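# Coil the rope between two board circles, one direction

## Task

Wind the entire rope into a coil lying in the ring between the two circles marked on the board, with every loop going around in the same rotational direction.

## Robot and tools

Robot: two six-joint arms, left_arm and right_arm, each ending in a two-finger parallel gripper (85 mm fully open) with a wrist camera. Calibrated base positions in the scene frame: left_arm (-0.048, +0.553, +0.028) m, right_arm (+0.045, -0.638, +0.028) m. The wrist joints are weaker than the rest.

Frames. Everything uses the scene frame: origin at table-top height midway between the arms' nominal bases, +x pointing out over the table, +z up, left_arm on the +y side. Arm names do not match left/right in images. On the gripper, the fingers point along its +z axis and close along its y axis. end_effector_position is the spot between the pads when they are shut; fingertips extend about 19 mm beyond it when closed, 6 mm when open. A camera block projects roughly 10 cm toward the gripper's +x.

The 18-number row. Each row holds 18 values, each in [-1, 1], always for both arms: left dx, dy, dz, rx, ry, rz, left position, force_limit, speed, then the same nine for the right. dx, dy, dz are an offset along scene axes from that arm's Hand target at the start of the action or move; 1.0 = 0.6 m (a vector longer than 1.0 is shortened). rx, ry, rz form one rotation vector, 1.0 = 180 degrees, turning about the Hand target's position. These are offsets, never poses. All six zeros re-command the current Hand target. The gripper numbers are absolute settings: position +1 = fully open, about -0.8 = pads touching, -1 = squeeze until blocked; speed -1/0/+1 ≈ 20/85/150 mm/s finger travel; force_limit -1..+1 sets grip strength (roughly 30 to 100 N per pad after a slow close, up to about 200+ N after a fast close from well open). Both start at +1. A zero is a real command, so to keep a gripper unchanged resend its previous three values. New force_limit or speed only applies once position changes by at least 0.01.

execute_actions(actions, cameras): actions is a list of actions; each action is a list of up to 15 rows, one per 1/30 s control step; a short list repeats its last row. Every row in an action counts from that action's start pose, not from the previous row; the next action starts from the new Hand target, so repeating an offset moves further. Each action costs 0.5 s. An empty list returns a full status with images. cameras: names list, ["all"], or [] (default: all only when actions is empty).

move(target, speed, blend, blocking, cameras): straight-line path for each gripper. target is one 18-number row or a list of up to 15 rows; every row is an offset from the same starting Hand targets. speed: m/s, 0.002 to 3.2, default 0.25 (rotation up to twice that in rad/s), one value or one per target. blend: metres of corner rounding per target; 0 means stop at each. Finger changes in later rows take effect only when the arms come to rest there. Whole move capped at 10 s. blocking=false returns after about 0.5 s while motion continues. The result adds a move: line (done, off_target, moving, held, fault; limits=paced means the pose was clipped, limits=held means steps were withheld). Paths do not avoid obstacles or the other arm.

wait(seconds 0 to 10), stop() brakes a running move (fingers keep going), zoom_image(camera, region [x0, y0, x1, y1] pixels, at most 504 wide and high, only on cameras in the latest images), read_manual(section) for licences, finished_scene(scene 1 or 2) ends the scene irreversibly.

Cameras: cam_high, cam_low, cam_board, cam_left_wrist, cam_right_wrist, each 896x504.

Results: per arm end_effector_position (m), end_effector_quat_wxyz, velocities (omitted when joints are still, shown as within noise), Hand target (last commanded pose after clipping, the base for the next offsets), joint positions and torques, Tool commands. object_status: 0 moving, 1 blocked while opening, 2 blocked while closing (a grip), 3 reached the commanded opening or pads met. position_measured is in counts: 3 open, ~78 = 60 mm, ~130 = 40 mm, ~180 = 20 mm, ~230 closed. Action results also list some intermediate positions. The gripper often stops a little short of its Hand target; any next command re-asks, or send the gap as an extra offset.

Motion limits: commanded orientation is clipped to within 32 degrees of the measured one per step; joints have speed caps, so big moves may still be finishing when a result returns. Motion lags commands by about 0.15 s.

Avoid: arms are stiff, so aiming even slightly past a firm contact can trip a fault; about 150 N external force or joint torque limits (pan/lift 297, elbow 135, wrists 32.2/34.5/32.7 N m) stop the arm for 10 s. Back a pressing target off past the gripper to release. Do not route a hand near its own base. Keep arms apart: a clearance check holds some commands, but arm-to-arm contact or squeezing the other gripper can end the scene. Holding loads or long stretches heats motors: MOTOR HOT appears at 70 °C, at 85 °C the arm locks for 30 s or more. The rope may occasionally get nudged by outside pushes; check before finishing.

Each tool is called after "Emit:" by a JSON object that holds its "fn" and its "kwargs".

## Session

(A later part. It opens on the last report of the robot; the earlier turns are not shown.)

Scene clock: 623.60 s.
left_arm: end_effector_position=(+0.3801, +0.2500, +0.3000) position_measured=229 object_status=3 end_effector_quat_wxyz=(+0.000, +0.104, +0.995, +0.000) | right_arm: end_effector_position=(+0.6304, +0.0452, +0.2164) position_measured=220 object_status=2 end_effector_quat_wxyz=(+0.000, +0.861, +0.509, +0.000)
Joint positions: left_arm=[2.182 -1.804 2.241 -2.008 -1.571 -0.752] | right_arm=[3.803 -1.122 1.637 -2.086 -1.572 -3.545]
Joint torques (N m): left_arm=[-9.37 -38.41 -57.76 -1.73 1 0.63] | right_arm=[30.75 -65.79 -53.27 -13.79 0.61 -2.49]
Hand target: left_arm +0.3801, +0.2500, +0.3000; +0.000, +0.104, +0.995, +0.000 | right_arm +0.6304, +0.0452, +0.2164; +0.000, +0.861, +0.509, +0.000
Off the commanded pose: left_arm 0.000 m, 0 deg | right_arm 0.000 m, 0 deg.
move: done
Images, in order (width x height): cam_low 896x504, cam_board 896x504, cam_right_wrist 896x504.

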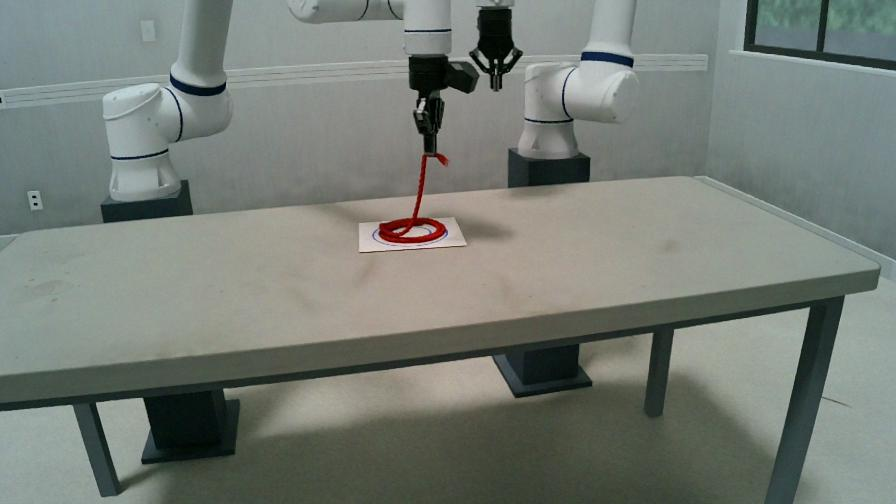

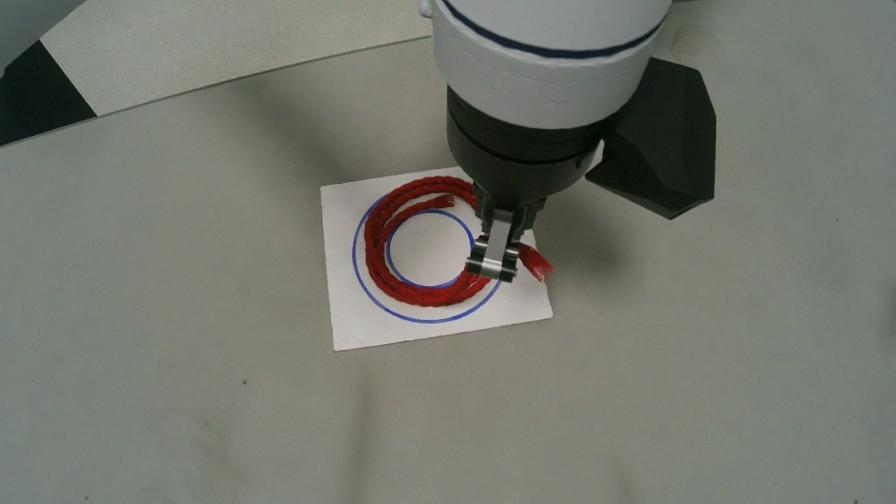

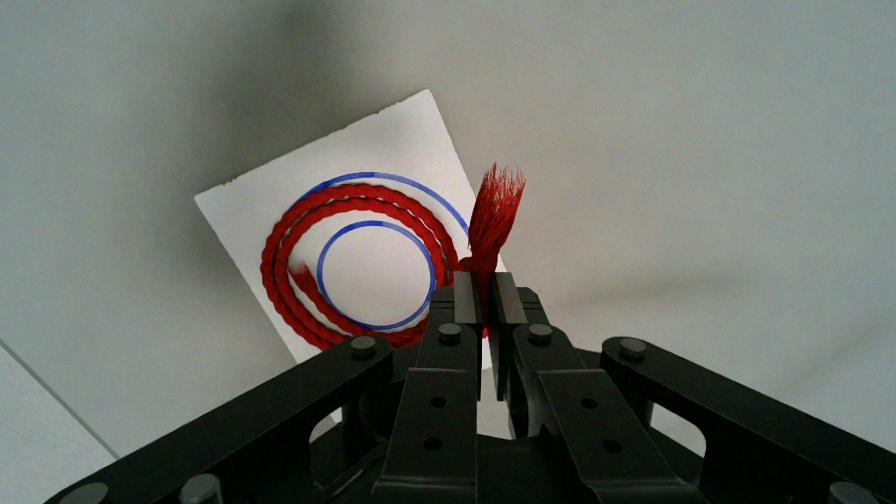

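Emit:
{"fn": "move", "kwargs": {"target": [[-0.0667,0.1083,0.0417,0,0,0,-0.8,-1,0,-0.051,0.0662,-0.0483,0,0,0.139,-1,-0.5,-0.8],[-0.133,0.2167,0.083,0,0,0,-0.8,-1,0,-0.1055,0.1035,-0.095,0,0,0.278,-1,-0.5,-0.8]], "speed": 0.06, "blend": 0.01, "cameras": ["cam_board","cam_right_wrist","cam_low"]}}

Emit:
{"fn": "zoom_image", "kwargs": {"camera": "cam_board", "region": [310, 100, 570, 360]}}

Emit:
{"fn": "zoom_image", "kwargs": {"camera": "cam_low", "region": [350, 170, 470, 260]}}

Emit:
{"fn": "zoom_image", "kwargs": {"camera": "cam_right_wrist", "region": [240, 140, 520, 380]}}

Scene clock: 639.33 s.
left_arm: end_effector_position=(+0.3003, +0.3800, +0.3498) position_measured=229 object_status=3 end_effector_quat_wxyz=(+0.000, +0.104, +0.995, +0.000) | right_arm: end_effector_position=(+0.5671, +0.1073, +0.1594) position_measured=220 object_status=2 end_effector_quat_wxyz=(+0.000, +0.565, +0.825, +0.000)
Joint positions: left_arm=[2.208 -2.141 2.338 -1.767 -1.571 -0.726] | right_arm=[3.903 -1.059 1.654 -2.167 -1.572 -4.319]
Joint torques (N m): left_arm=[16.81 -9.39 -42.51 -1.62 -0.19 2.81] | right_arm=[30.6 -68.02 -36.28 -14.01 2.29 -2.5]
Hand target: left_arm +0.3003, +0.3800, +0.3498; +0.000, +0.104, +0.995, +0.000 | right_arm +0.5671, +0.1073, +0.1594; +0.000, +0.565, +0.825, +0.000
Off the commanded pose: left_arm 0.000 m, 0 deg | right_arm 0.000 m, 0 deg.
move: done
Images, in order (width x height): cam_low 896x504, cam_board 896x504, cam_right_wrist 896x504.

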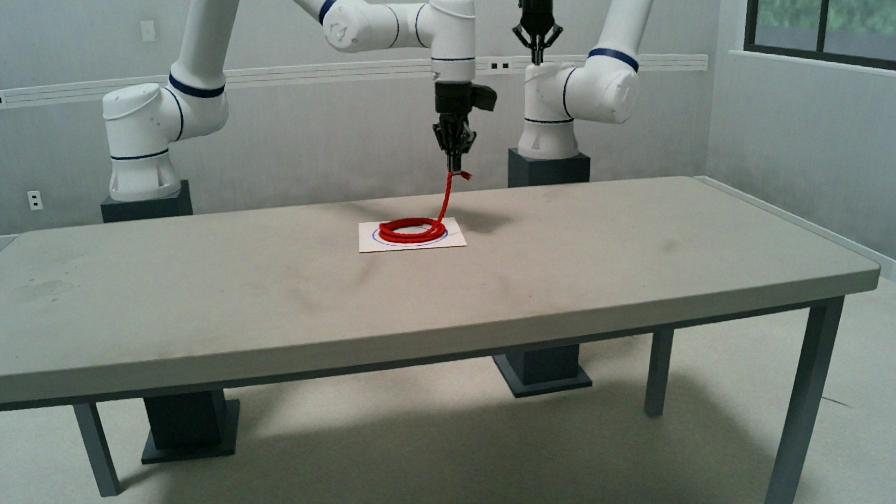

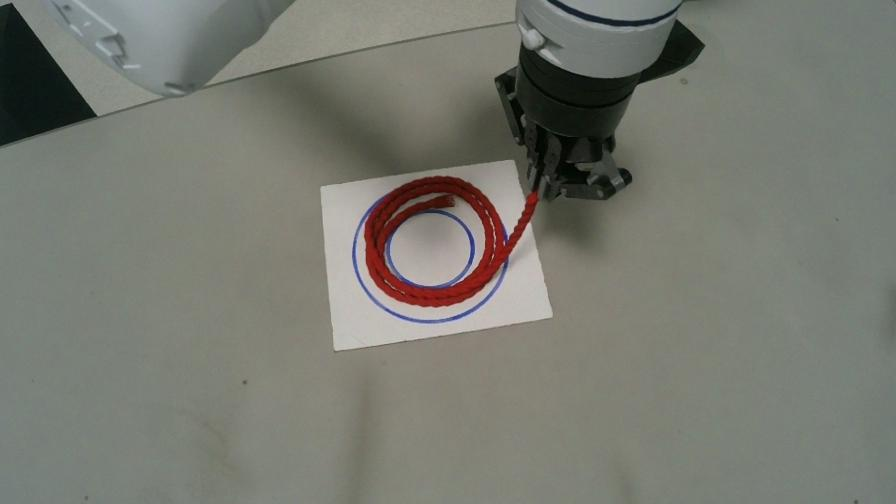

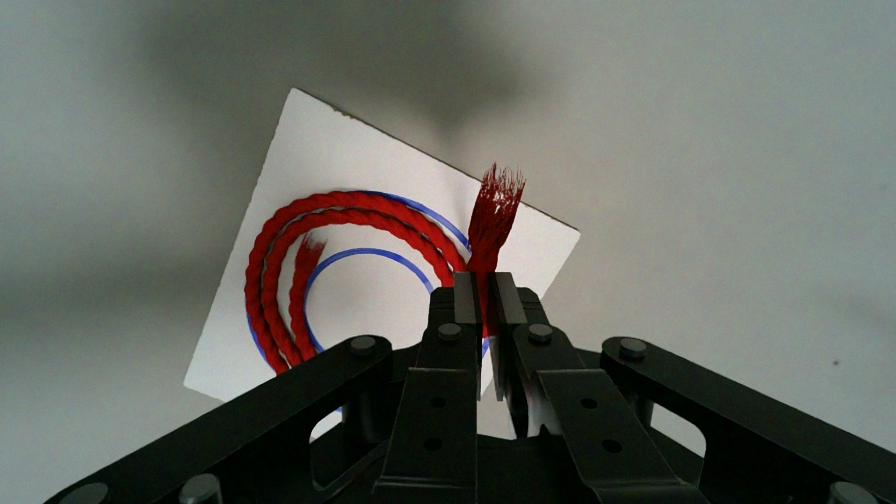

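Scaled by 1.938 from the camera's 896x504 image, which has a finer 1280x720 frame.

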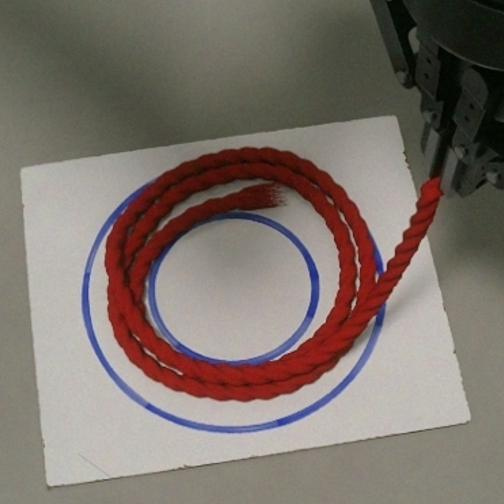

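Scaled by 4.200 from the camera's 896x504 image, which has a finer 1280x720 frame.

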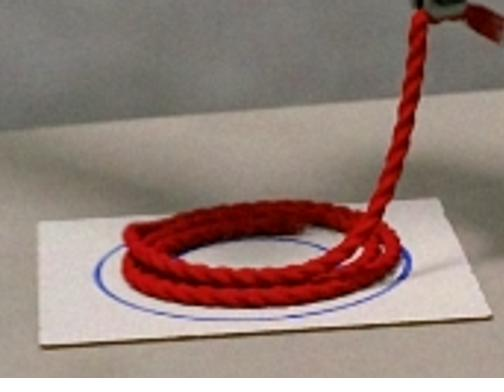

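Scaled by 1.800 from the camera's 896x504 image, which has a finer 1280x720 frame.

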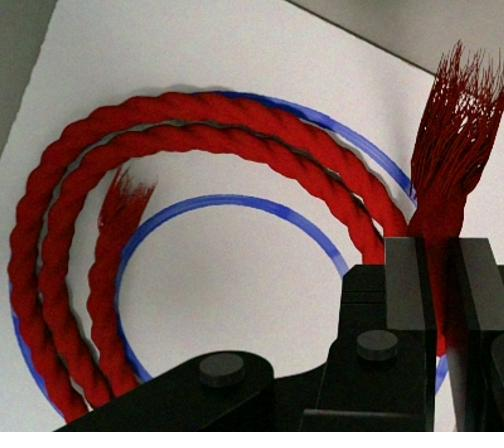

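Emit:
{"fn": "move", "kwargs": {"target": [[0,0,0,0,0,0,-0.8,-1,0,-0.0648,0.0105,-0.0467,0,0,0.139,-1,-0.5,-0.8],[0,0,0,0,0,0,-0.8,-1,0,-0.1283,-0.0073,-0.095,0,0,0.278,-1,-0.5,-0.8]], "speed": 0.06, "blend": 0.01, "cameras": ["cam_board","cam_right_wrist","cam_low"]}}

Emit:
{"fn": "zoom_image", "kwargs": {"camera": "cam_board", "region": [310, 100, 570, 360]}}

Emit:
{"fn": "zoom_image", "kwargs": {"camera": "cam_low", "region": [350, 170, 470, 260]}}

Emit:
{"fn": "zoom_image", "kwargs": {"camera": "cam_right_wrist", "region": [200, 100, 520, 380]}}

Scene clock: 651.77 s.
left_arm: end_effector_position=(+0.3003, +0.3800, +0.3498) position_measured=229 object_status=3 end_effector_quat_wxyz=(+0.000, +0.104, +0.995, +0.000) | right_arm: end_effector_position=(+0.4901, +0.1029, +0.1024) position_measured=220 object_status=2 end_effector_quat_wxyz=(+0.000, +0.163, +0.987, +0.000)
Joint positions: left_arm=[2.209 -2.141 2.338 -1.767 -1.571 -0.726] | right_arm=[3.962 -1.062 1.786 -2.296 -1.571 -5.133]
Joint torques (N m): left_arm=[12.93 -5.5 -43.02 -1.32 0.9 1.23] | right_arm=[30.07 -102.66 -32.4 -13.85 2.38 -2.19]
Hand target: left_arm +0.3003, +0.3800, +0.3498; +0.000, +0.104, +0.995, +0.000 | right_arm +0.4901, +0.1029, +0.1024; +0.000, +0.163, +0.987, +0.000
Off the commanded pose: left_arm 0.000 m, 0 deg | right_arm 0.000 m, 0 deg.
move: done
Images, in order (width x height): cam_low 896x504, cam_board 896x504, cam_right_wrist 896x504.

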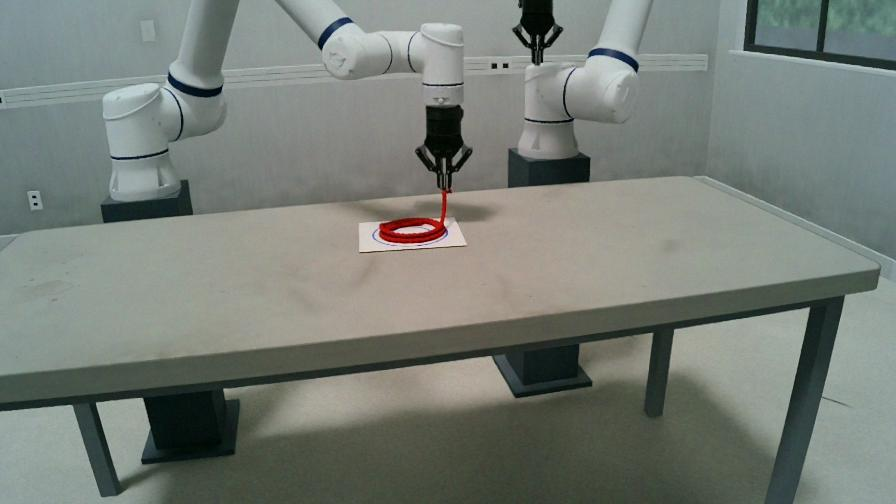

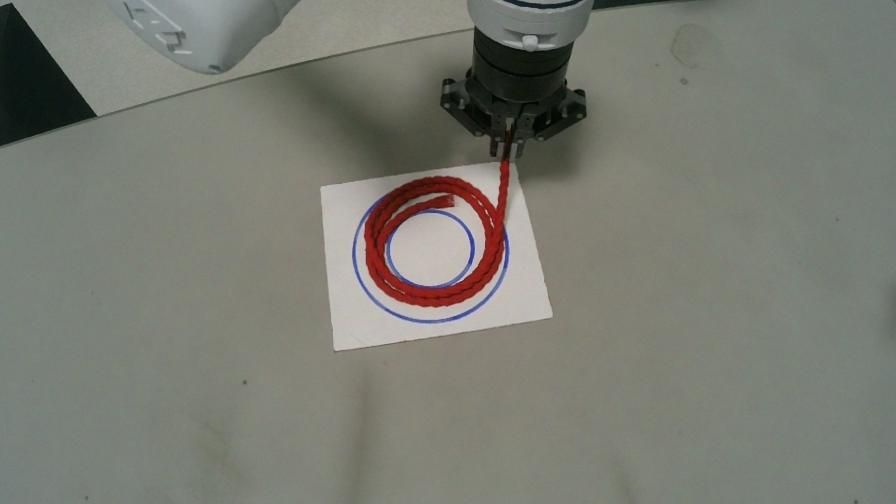

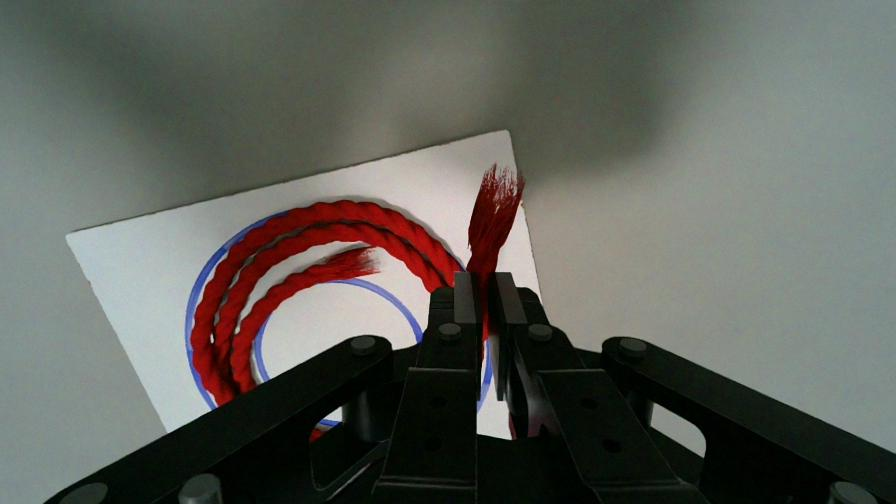

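Scaled by 1.938 from the camera's 896x504 image, which has a finer 1280x720 frame.

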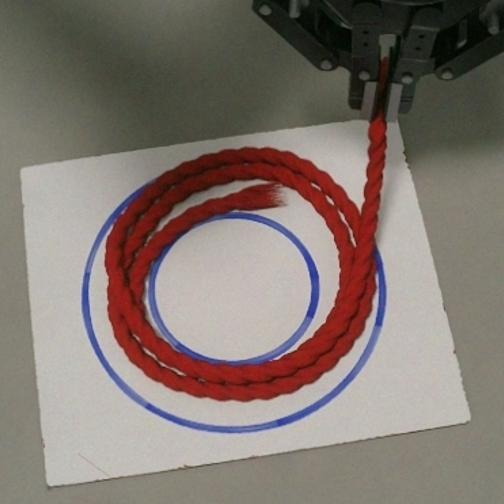

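Scaled by 4.200 from the camera's 896x504 image, which has a finer 1280x720 frame.

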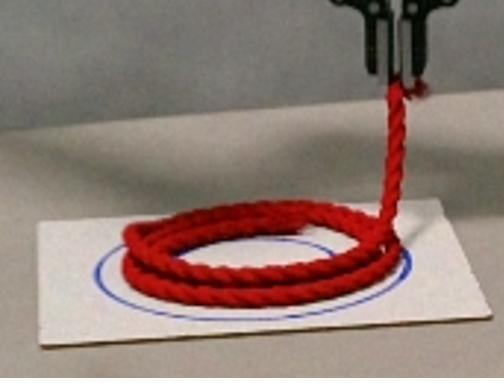

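Scaled by 1.575 from the camera's 896x504 image, which has a finer 1280x720 frame.

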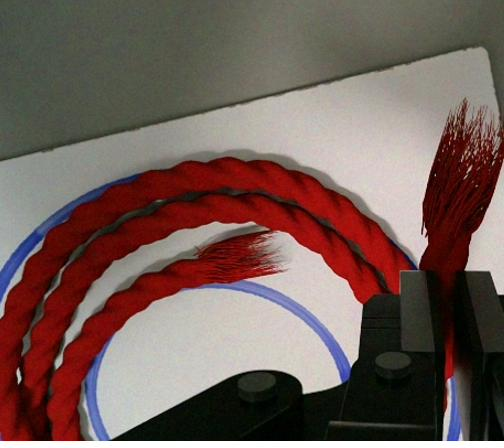

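Emit:
{"fn": "move", "kwargs": {"target": [[0,0,0,0,0,0,-0.8,-1,0,-0.0348,-0.0347,-0.045,0,0,0.1667,-1,-0.5,-0.8],[0,0,0,0,0,0,-0.8,-1,0,-0.0102,-0.1115,-0.0867,0,0,0.322,-1,-0.5,-0.8]], "speed": 0.07, "blend": 0.01, "cameras": ["cam_board","cam_right_wrist","cam_low"]}}

Emit:
{"fn": "zoom_image", "kwargs": {"camera": "cam_board", "region": [310, 100, 570, 360]}}

Emit:
{"fn": "zoom_image", "kwargs": {"camera": "cam_low", "region": [350, 170, 470, 260]}}

Emit:
{"fn": "zoom_image", "kwargs": {"camera": "cam_right_wrist", "region": [200, 100, 600, 400]}}

Scene clock: 669.67 s.
left_arm: end_effector_position=(+0.3003, +0.3800, +0.3498) position_measured=229 object_status=3 end_effector_quat_wxyz=(+0.000, +0.104, +0.995, +0.000) | right_arm: end_effector_position=(+0.4840, +0.0360, +0.0504) position_measured=220 object_status=2 end_effector_quat_wxyz=(+0.000, -0.336, +0.942, +0.000)
Joint positions: left_arm=[2.209 -2.141 2.338 -1.767 -1.571 -0.726] | right_arm=[3.91 -1.072 1.934 -2.433 -1.57 -6.197]
Joint torques (N m): left_arm=[6.97 -9.67 -42.45 -1.3 1.17 0.56] | right_arm=[-16.72 -96.83 -27.52 -13.52 2.37 -2.44]
Hand target: left_arm +0.3003, +0.3800, +0.3498; +0.000, +0.104, +0.995, +0.000 | right_arm +0.4840, +0.0360, +0.0504; +0.000, -0.336, +0.942, +0.000
Off the commanded pose: left_arm 0.000 m, 0 deg | right_arm 0.000 m, 0 deg.
move: done
Images, in order (width x height): cam_low 896x504, cam_board 896x504, cam_right_wrist 896x504.

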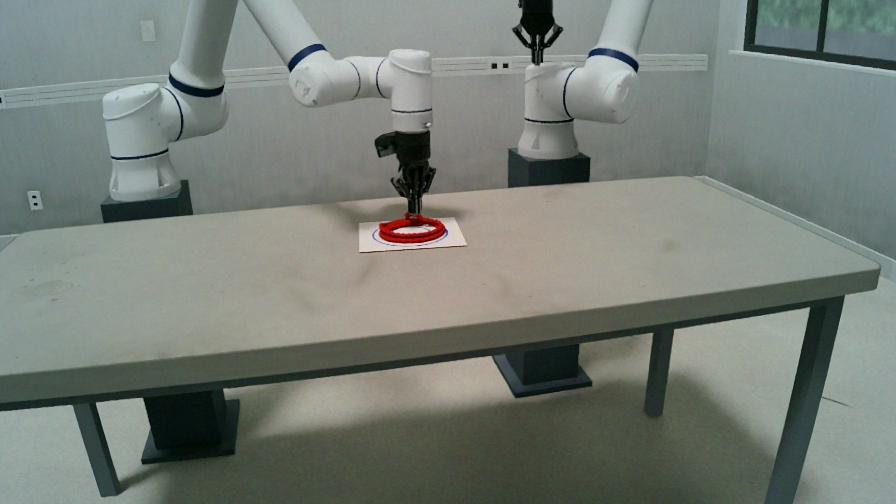

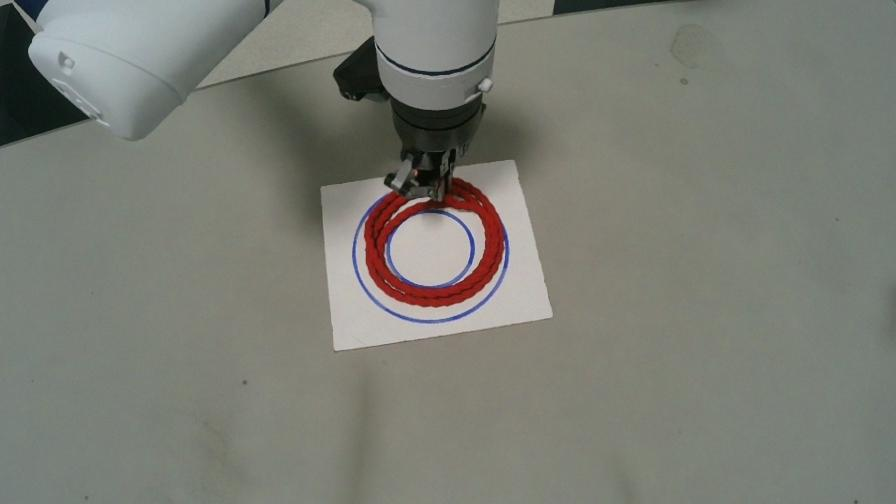

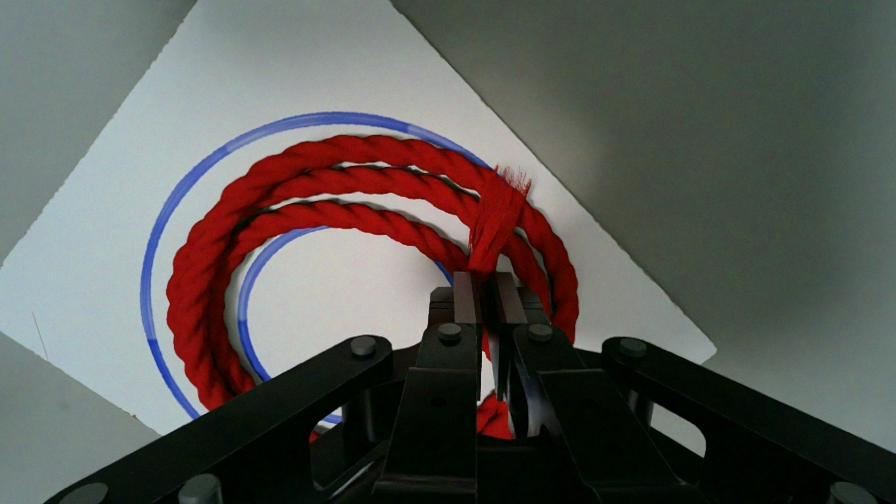

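Scaled by 1.938 from the camera's 896x504 image, which has a finer 1280x720 frame.

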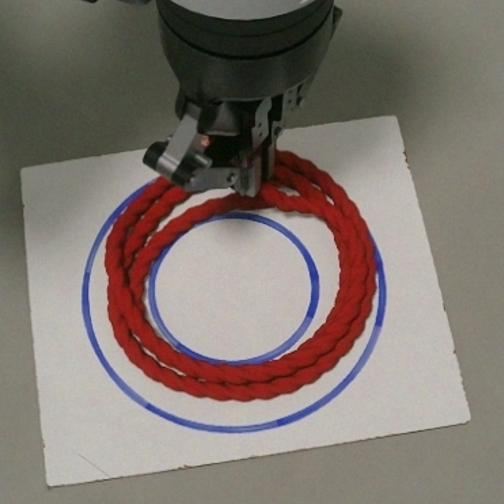

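Scaled by 4.200 from the camera's 896x504 image, which has a finer 1280x720 frame.

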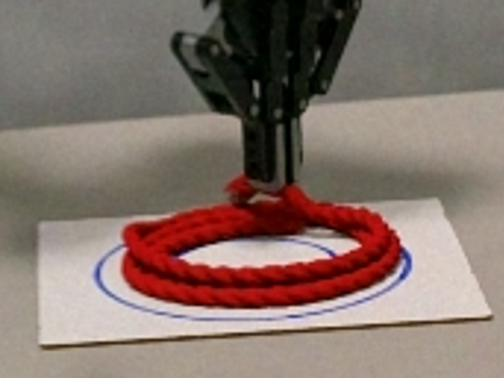

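Scaled by 1.260 from the camera's 896x504 image, which has a finer 1280x720 frame.

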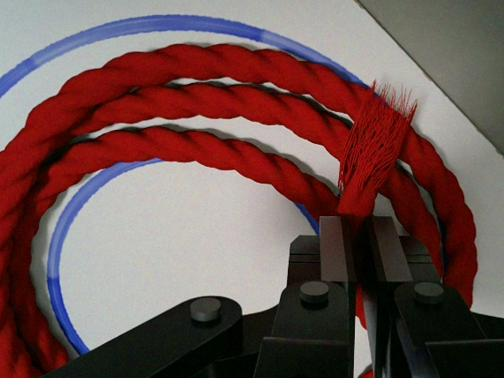

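Emit:
{"fn": "move", "kwargs": {"target": [[0,0,0,0,0,0,-0.8,-1,0,0,0,-0.0175,0,0,0,-1,-0.5,-0.8]], "speed": 0.03, "cameras": ["cam_low","cam_right_wrist"]}}

Emit:
{"fn": "zoom_image", "kwargs": {"camera": "cam_low", "region": [370, 190, 450, 250]}}

Scene clock: 674.50 s.
left_arm: end_effector_position=(+0.3003, +0.3800, +0.3498) position_measured=229 object_status=3 end_effector_quat_wxyz=(+0.000, +0.104, +0.995, +0.000) | right_arm: end_effector_position=(+0.4840, +0.0360, +0.0400) position_measured=220 object_status=2 end_effector_quat_wxyz=(+0.000, -0.336, +0.942, +0.000)
Joint positions: left_arm=[2.209 -2.141 2.338 -1.767 -1.571 -0.726] | right_arm=[3.91 -1.058 1.937 -2.45 -1.57 -6.197]
Joint torques (N m): left_arm=[6.34 -7.39 -42.43 -1.33 0.97 0.32] | right_arm=[-16.38 -60.21 -27.11 -13.84 2.42 -2.17]
Hand target: left_arm +0.3003, +0.3800, +0.3498; +0.000, +0.104, +0.995, +0.000 | right_arm +0.4840, +0.0360, +0.0399; +0.000, -0.336, +0.942, +0.000
Off the commanded pose: left_arm 0.000 m, 0 deg | right_arm 0.000 m, 0 deg.
move: done
Images, in order (width x height): cam_low 896x504, cam_right_wrist 896x504.

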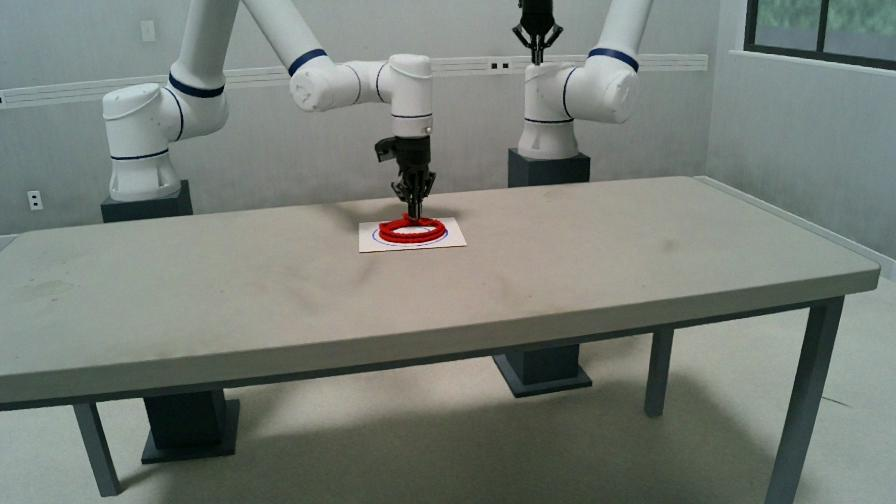

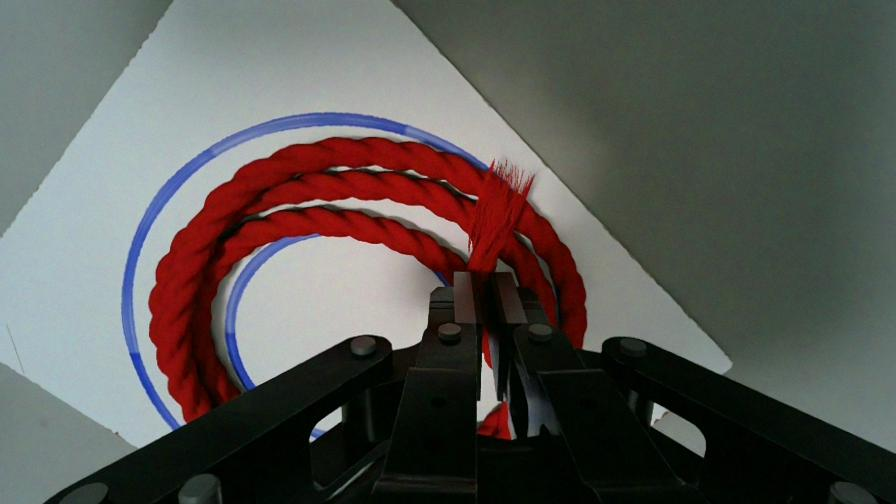

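Scaled by 6.300 from the camera's 896x504 image, which has a finer 1280x720 frame.

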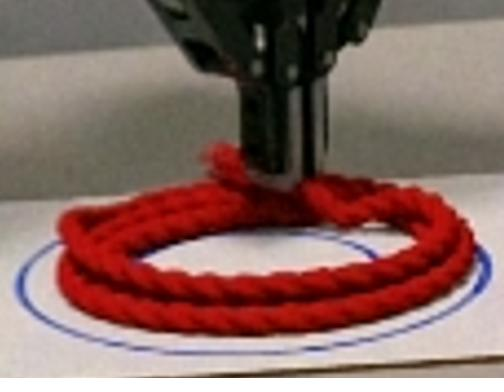

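Emit:
{"fn": "move", "kwargs": {"target": [[0,0,0,0,0,0,-0.8,-1,0,0,0,-0.0025,0,0,0,-0.5,-0.5,-1]], "speed": 0.03, "cameras": ["cam_low","cam_right_wrist"]}}

Emit:
{"fn": "zoom_image", "kwargs": {"camera": "cam_low", "region": [370, 190, 450, 250]}}

Emit:
{"fn": "zoom_image", "kwargs": {"camera": "cam_right_wrist", "region": [400, 120, 640, 360]}}

Scene clock: 676.60 s.
left_arm: end_effector_position=(+0.3003, +0.3800, +0.3498) position_measured=229 object_status=3 end_effector_quat_wxyz=(+0.000, +0.104, +0.995, +0.000) | right_arm: end_effector_position=(+0.4840, +0.0360, +0.0384) position_measured=192 object_status=0 end_effector_quat_wxyz=(+0.000, -0.336, +0.942, +0.000)
Joint positions: left_arm=[2.209 -2.141 2.338 -1.767 -1.571 -0.726] | right_arm=[3.91 -1.056 1.937 -2.453 -1.57 -6.197]
Joint torques (N m): left_arm=[6.54 -7.38 -42.05 -1.34 0.81 -0.27] | right_arm=[-14.57 -59.33 -26.92 -13.69 2.41 -2.16]
Hand target: left_arm +0.3003, +0.3800, +0.3498; +0.000, +0.104, +0.995, +0.000 | right_arm +0.4840, +0.0360, +0.0384; +0.000, -0.336, +0.942, +0.000
Off the commanded pose: left_arm 0.000 m, 0 deg | right_arm 0.000 m, 0 deg.
move: done
Images, in order (width x height): cam_low 896x504, cam_right_wrist 896x504.

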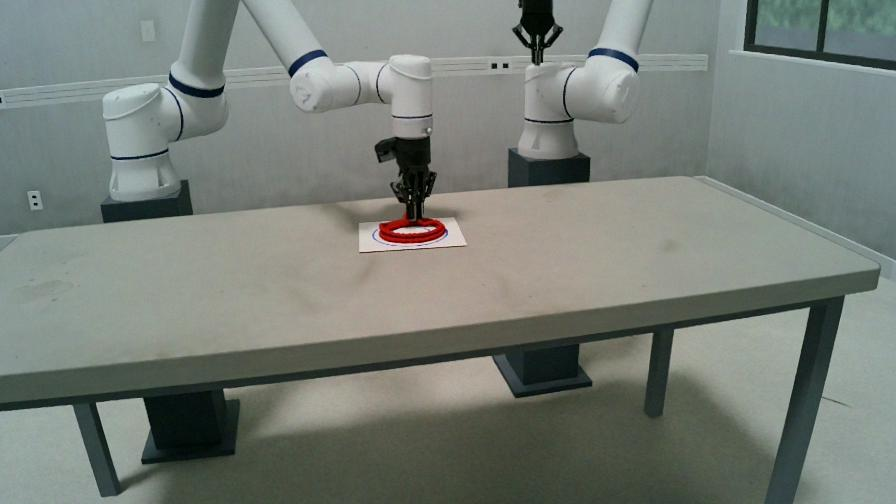

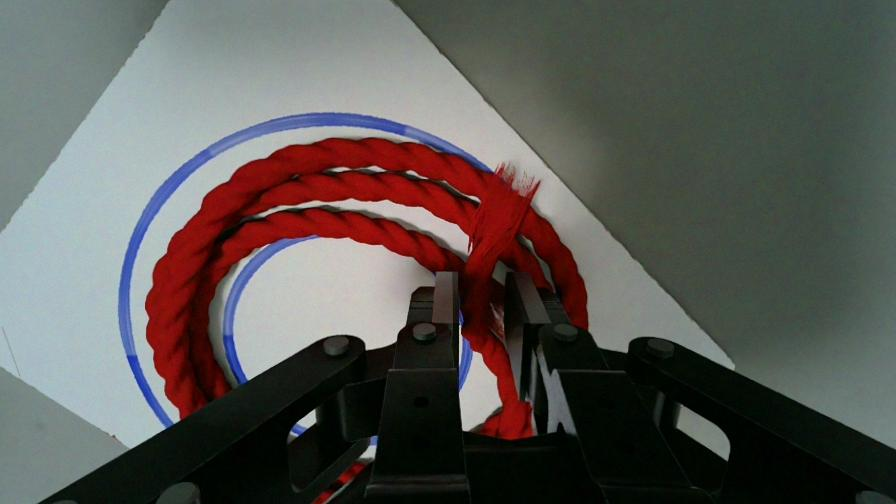

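Scaled by 6.300 from the camera's 896x504 image, which has a finer 1280x720 frame.

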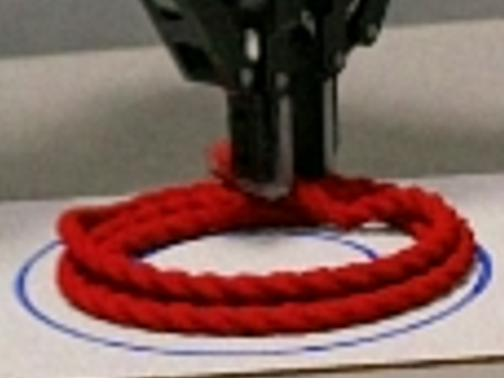

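Scaled by 2.100 from the camera's 896x504 image, which has a finer 1280x720 frame.

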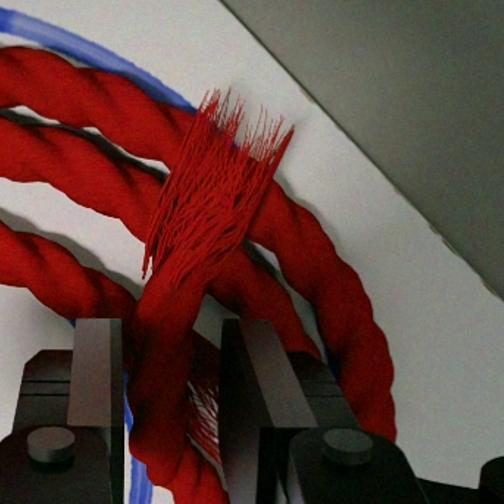

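Emit:
{"fn": "move", "kwargs": {"target": [[0,0,0,0,0,0,-0.8,-1,0,0,0,0.05,0,0,0,-0.5,-0.5,-1],[0,0,0,0,0,0,-0.8,-1,0,-0.05,-0.05,0.3,0,0,0.5,-0.3,-0.5,-1]], "speed": [0.05,0.25], "blend": 0.01, "cameras": ["cam_board","cam_low","cam_right_wrist"]}}

Emit:
{"fn": "zoom_image", "kwargs": {"camera": "cam_board", "region": [310, 100, 570, 360]}}

Emit:
{"fn": "zoom_image", "kwargs": {"camera": "cam_low", "region": [350, 190, 470, 260]}}

Emit:
{"fn": "zoom_image", "kwargs": {"camera": "cam_right_wrist", "region": [250, 100, 650, 400]}}

Scene clock: 685.37 s.
left_arm: end_effector_position=(+0.3003, +0.3800, +0.3498) position_measured=229 object_status=3 end_effector_quat_wxyz=(+0.000, +0.104, +0.995, +0.000) | right_arm: end_effector_position=(+0.4533, +0.0064, +0.2184) position_measured=167 object_status=3 end_effector_quat_wxyz=(-0.047, -0.513, +0.757, -0.402)
Joint positions: left_arm=[2.209 -2.141 2.338 -1.767 -1.571 -0.726] | right_arm=[4.145 -1.097 1.662 -1.63 -2.264 -6.281]
Joint torques (N m): left_arm=[2.79 -6.3 -42.65 -1.25 1.06 -1.18] | right_arm=[31.59 -63.06 -50.12 1.03 -3.1 -2.24]
Hand target: left_arm +0.3003, +0.3800, +0.3498; +0.000, +0.104, +0.995, +0.000 | right_arm +0.4540, +0.0060, +0.2184; -0.029, -0.716, +0.653, -0.244
Off the commanded pose: left_arm 0.000 m, 0 deg | right_arm 0.001 m, 76 deg; orientation clipped.
joint sent to its limit (right arm) — joint 6 (wrist 3), lower limit. The joint targets are off in orientation, not in position.
move: off_target (right_arm); target 2's new numbers were sent with right_arm's hand 0.001 m and 76 deg from that target; limits=paced
Images, in order (width x height): cam_low 896x504, cam_board 896x504, cam_right_wrist 896x504.

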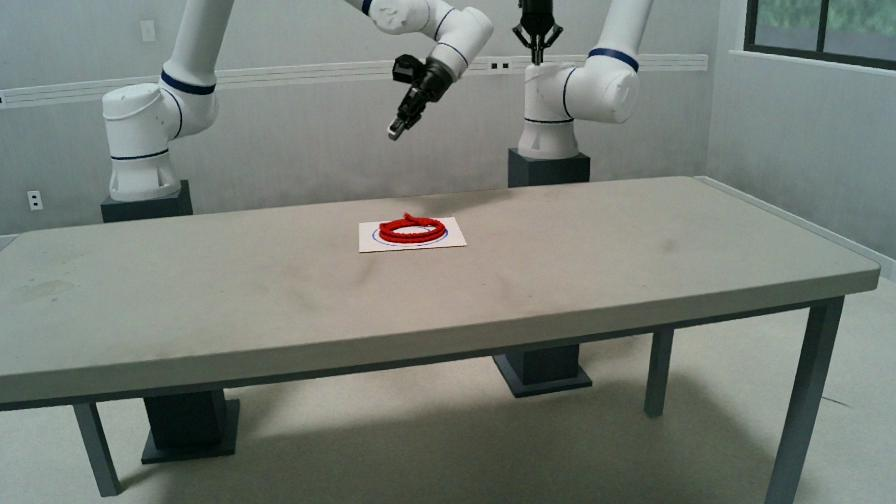

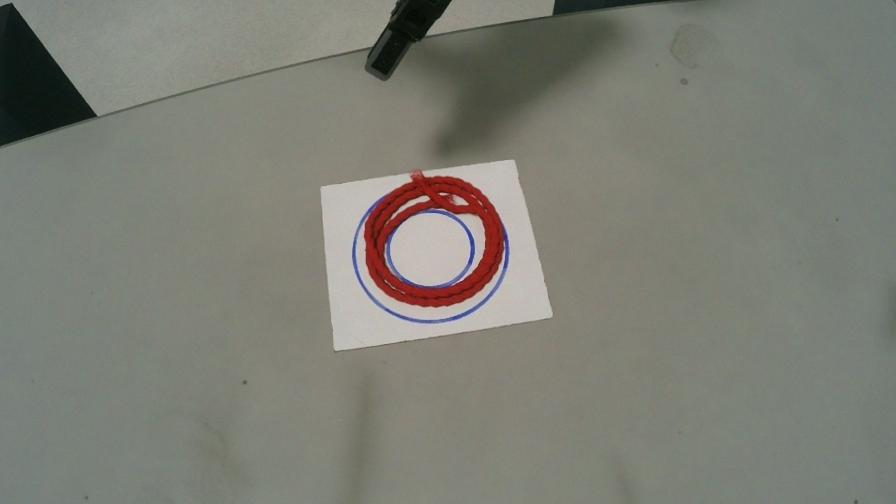

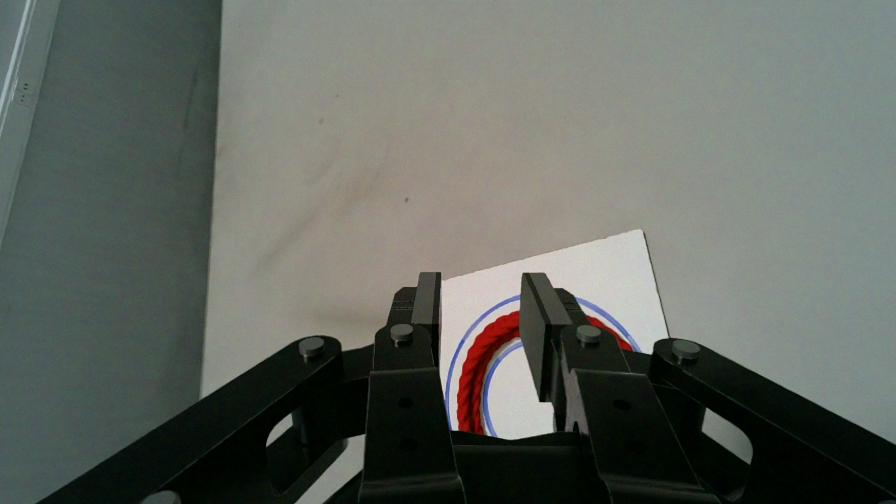

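Scaled by 1.938 from the camera's 896x504 image, which has a finer 1280x720 frame.

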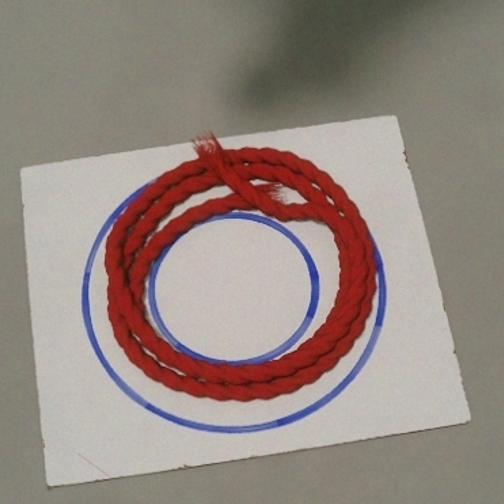

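Scaled by 4.200 from the camera's 896x504 image, which has a finer 1280x720 frame.

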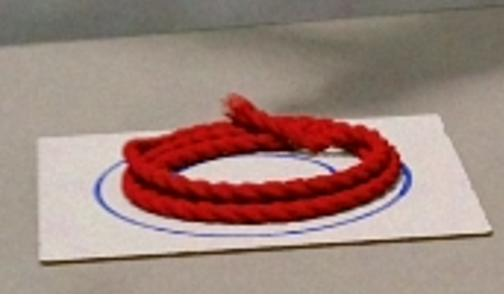

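Scaled by 1.260 from the camera's 896x504 image, which has a finer 1280x720 frame.

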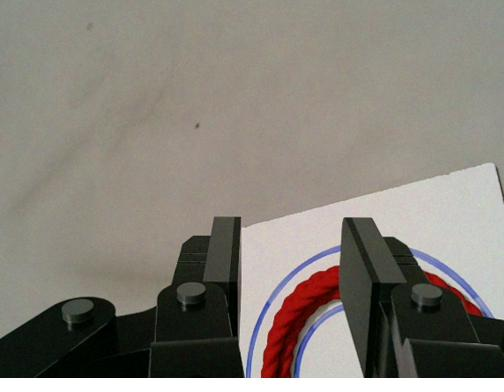

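Emit:
{"fn": "move", "kwargs": {"target": [[0,0,0,0,0,0,-0.8,-1,0,-0.05,-0.1,0.1,0.1797,-0.0558,-0.6303,-0.3,-0.5,-1],[0,0,0,0,0,0,-0.8,-1,0,-0.1733,-0.4267,0.1367,-0.0497,0.1891,0.6924,-0.3,-0.5,-1]], "speed": 0.3, "blend": 0.02, "cameras": ["cam_board"]}}

Scene clock: 700.73 s.
left_arm: end_effector_position=(+0.3003, +0.3800, +0.3498) position_measured=229 object_status=3 end_effector_quat_wxyz=(+0.000, +0.104, +0.995, +0.000) | right_arm: end_effector_position=(+0.3500, -0.2500, +0.3004) position_measured=167 object_status=3 end_effector_quat_wxyz=(+0.000, +0.930, +0.367, +0.000)
Joint positions: left_arm=[2.209 -2.141 2.338 -1.767 -1.571 -0.726] | right_arm=[3.676 -1.868 2.285 -1.987 -1.57 -3.357]
Joint torques (N m): left_arm=[-4.96 -5.89 -42.02 -1.54 1.42 -2.27] | right_arm=[-17.89 -36.94 -40.25 -0.68 0.07 1.77]
Hand target: left_arm +0.3003, +0.3800, +0.3498; +0.000, +0.104, +0.995, +0.000 | right_arm +0.3500, -0.2500, +0.3004; +0.000, +0.930, +0.367, +0.000
Off the commanded pose: left_arm 0.000 m, 0 deg | right_arm 0.000 m, 0 deg.
move: done
Images, in order (width x height): cam_board 896x504.

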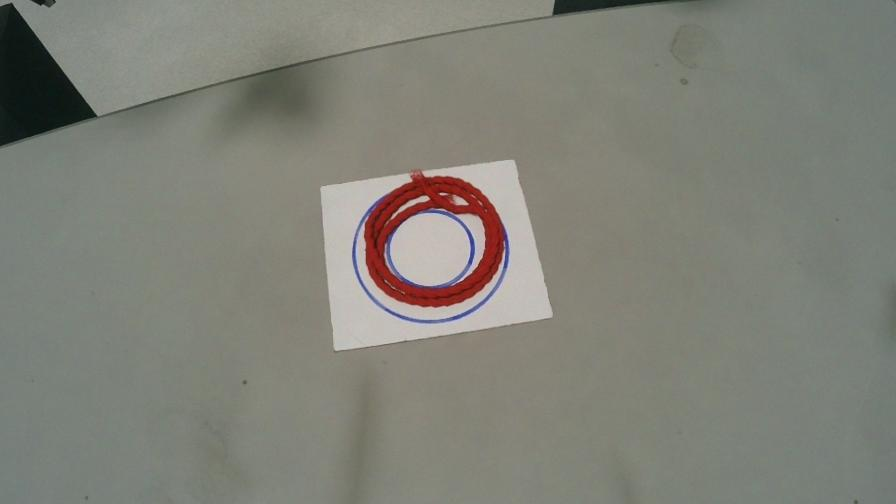

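Emit:
{"fn": "move", "kwargs": {"target": [[0.2017,-0.5852,-0.3833,0,0,0,-0.8,-1,0,0,0,0,0,0,0,-0.3,-0.5,-1],[0.2017,-0.5852,-0.5,0,0,0,-0.8,-1,0,0,0,0,0,0,0,-0.3,-0.5,-1]], "speed": [0.25,0.12], "blend": 0.01, "cameras": ["cam_board","cam_low"]}}

Emit:
{"fn": "zoom_image", "kwargs": {"camera": "cam_board", "region": [310, 60, 570, 320]}}

Emit:
{"fn": "zoom_image", "kwargs": {"camera": "cam_low", "region": [350, 160, 470, 250]}}

Scene clock: 706.23 s.
left_arm: end_effector_position=(+0.4212, +0.0288, +0.0499) position_measured=229 object_status=3 end_effector_quat_wxyz=(+0.000, +0.104, +0.995, +0.000) | right_arm: end_effector_position=(+0.3500, -0.2500, +0.3004) position_measured=167 object_status=3 end_effector_quat_wxyz=(+0.000, +0.930, +0.367, +0.000)
Joint positions: left_arm=[2.048 -1.188 2.137 -2.52 -1.571 -0.887] | right_arm=[3.676 -1.868 2.285 -1.987 -1.57 -3.357]
Joint torques (N m): left_arm=[9.86 -73.03 -24.33 -6.25 0.29 -0.55] | right_arm=[-13.36 -36.81 -40.98 -0.68 0.21 1.78]
Hand target: left_arm +0.4213, +0.0289, +0.0498; +0.000, +0.104, +0.995, +0.000 | right_arm +0.3500, -0.2500, +0.3004; +0.000, +0.930, +0.367, +0.000
Off the commanded pose: left_arm 0.000 m, 0 deg | right_arm 0.000 m, 0 deg.
move: done
Images, in order (width x height): cam_low 896x504, cam_board 896x504.

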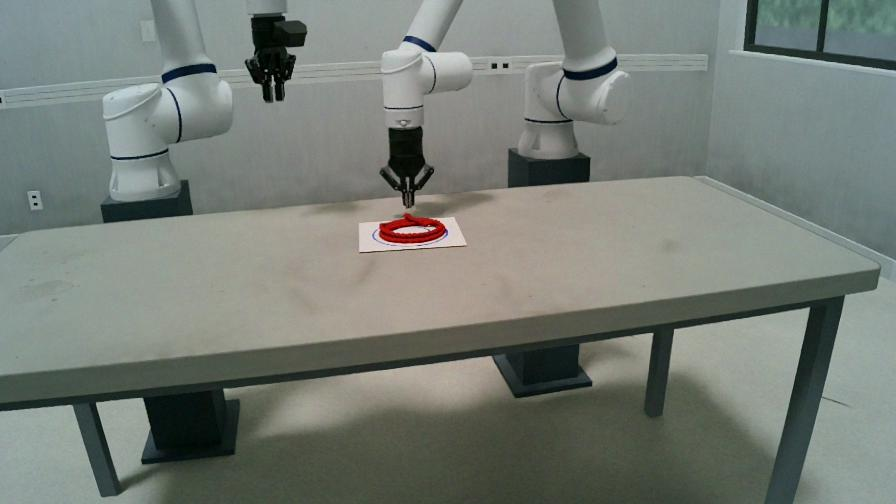

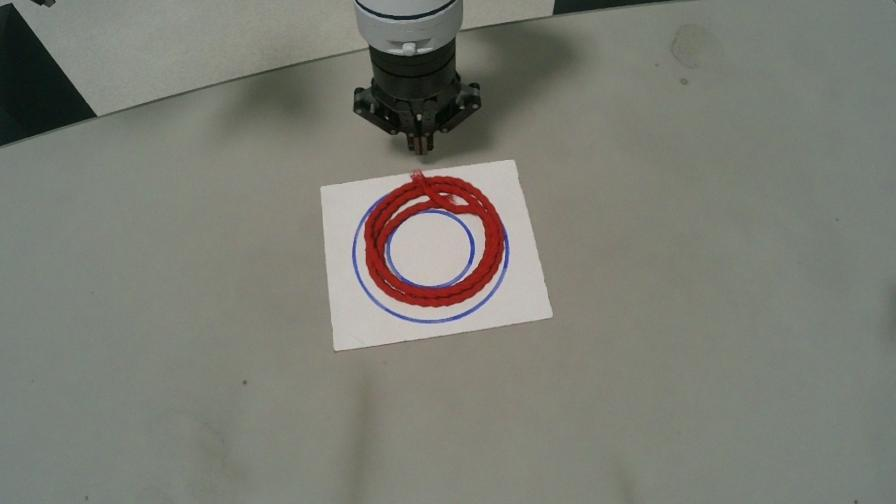

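Scaled by 1.938 from the camera's 896x504 image, which has a finer 1280x720 frame.

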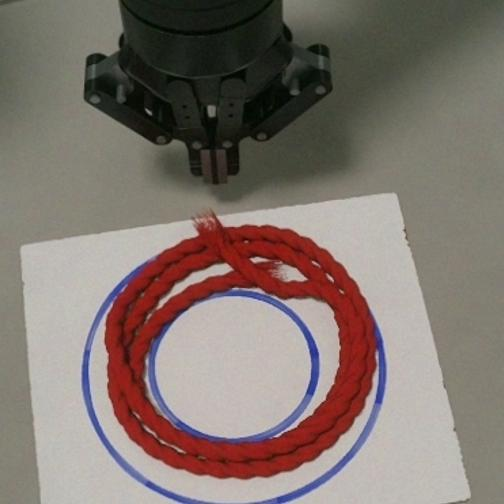

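Scaled by 4.200 from the camera's 896x504 image, which has a finer 1280x720 frame.

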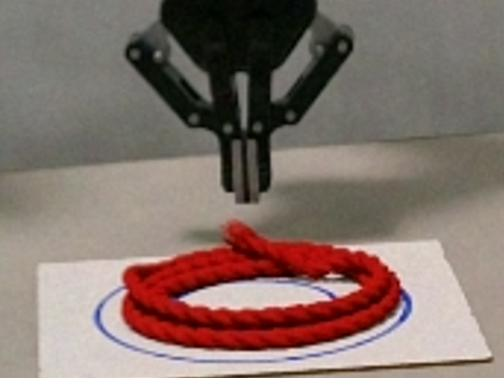

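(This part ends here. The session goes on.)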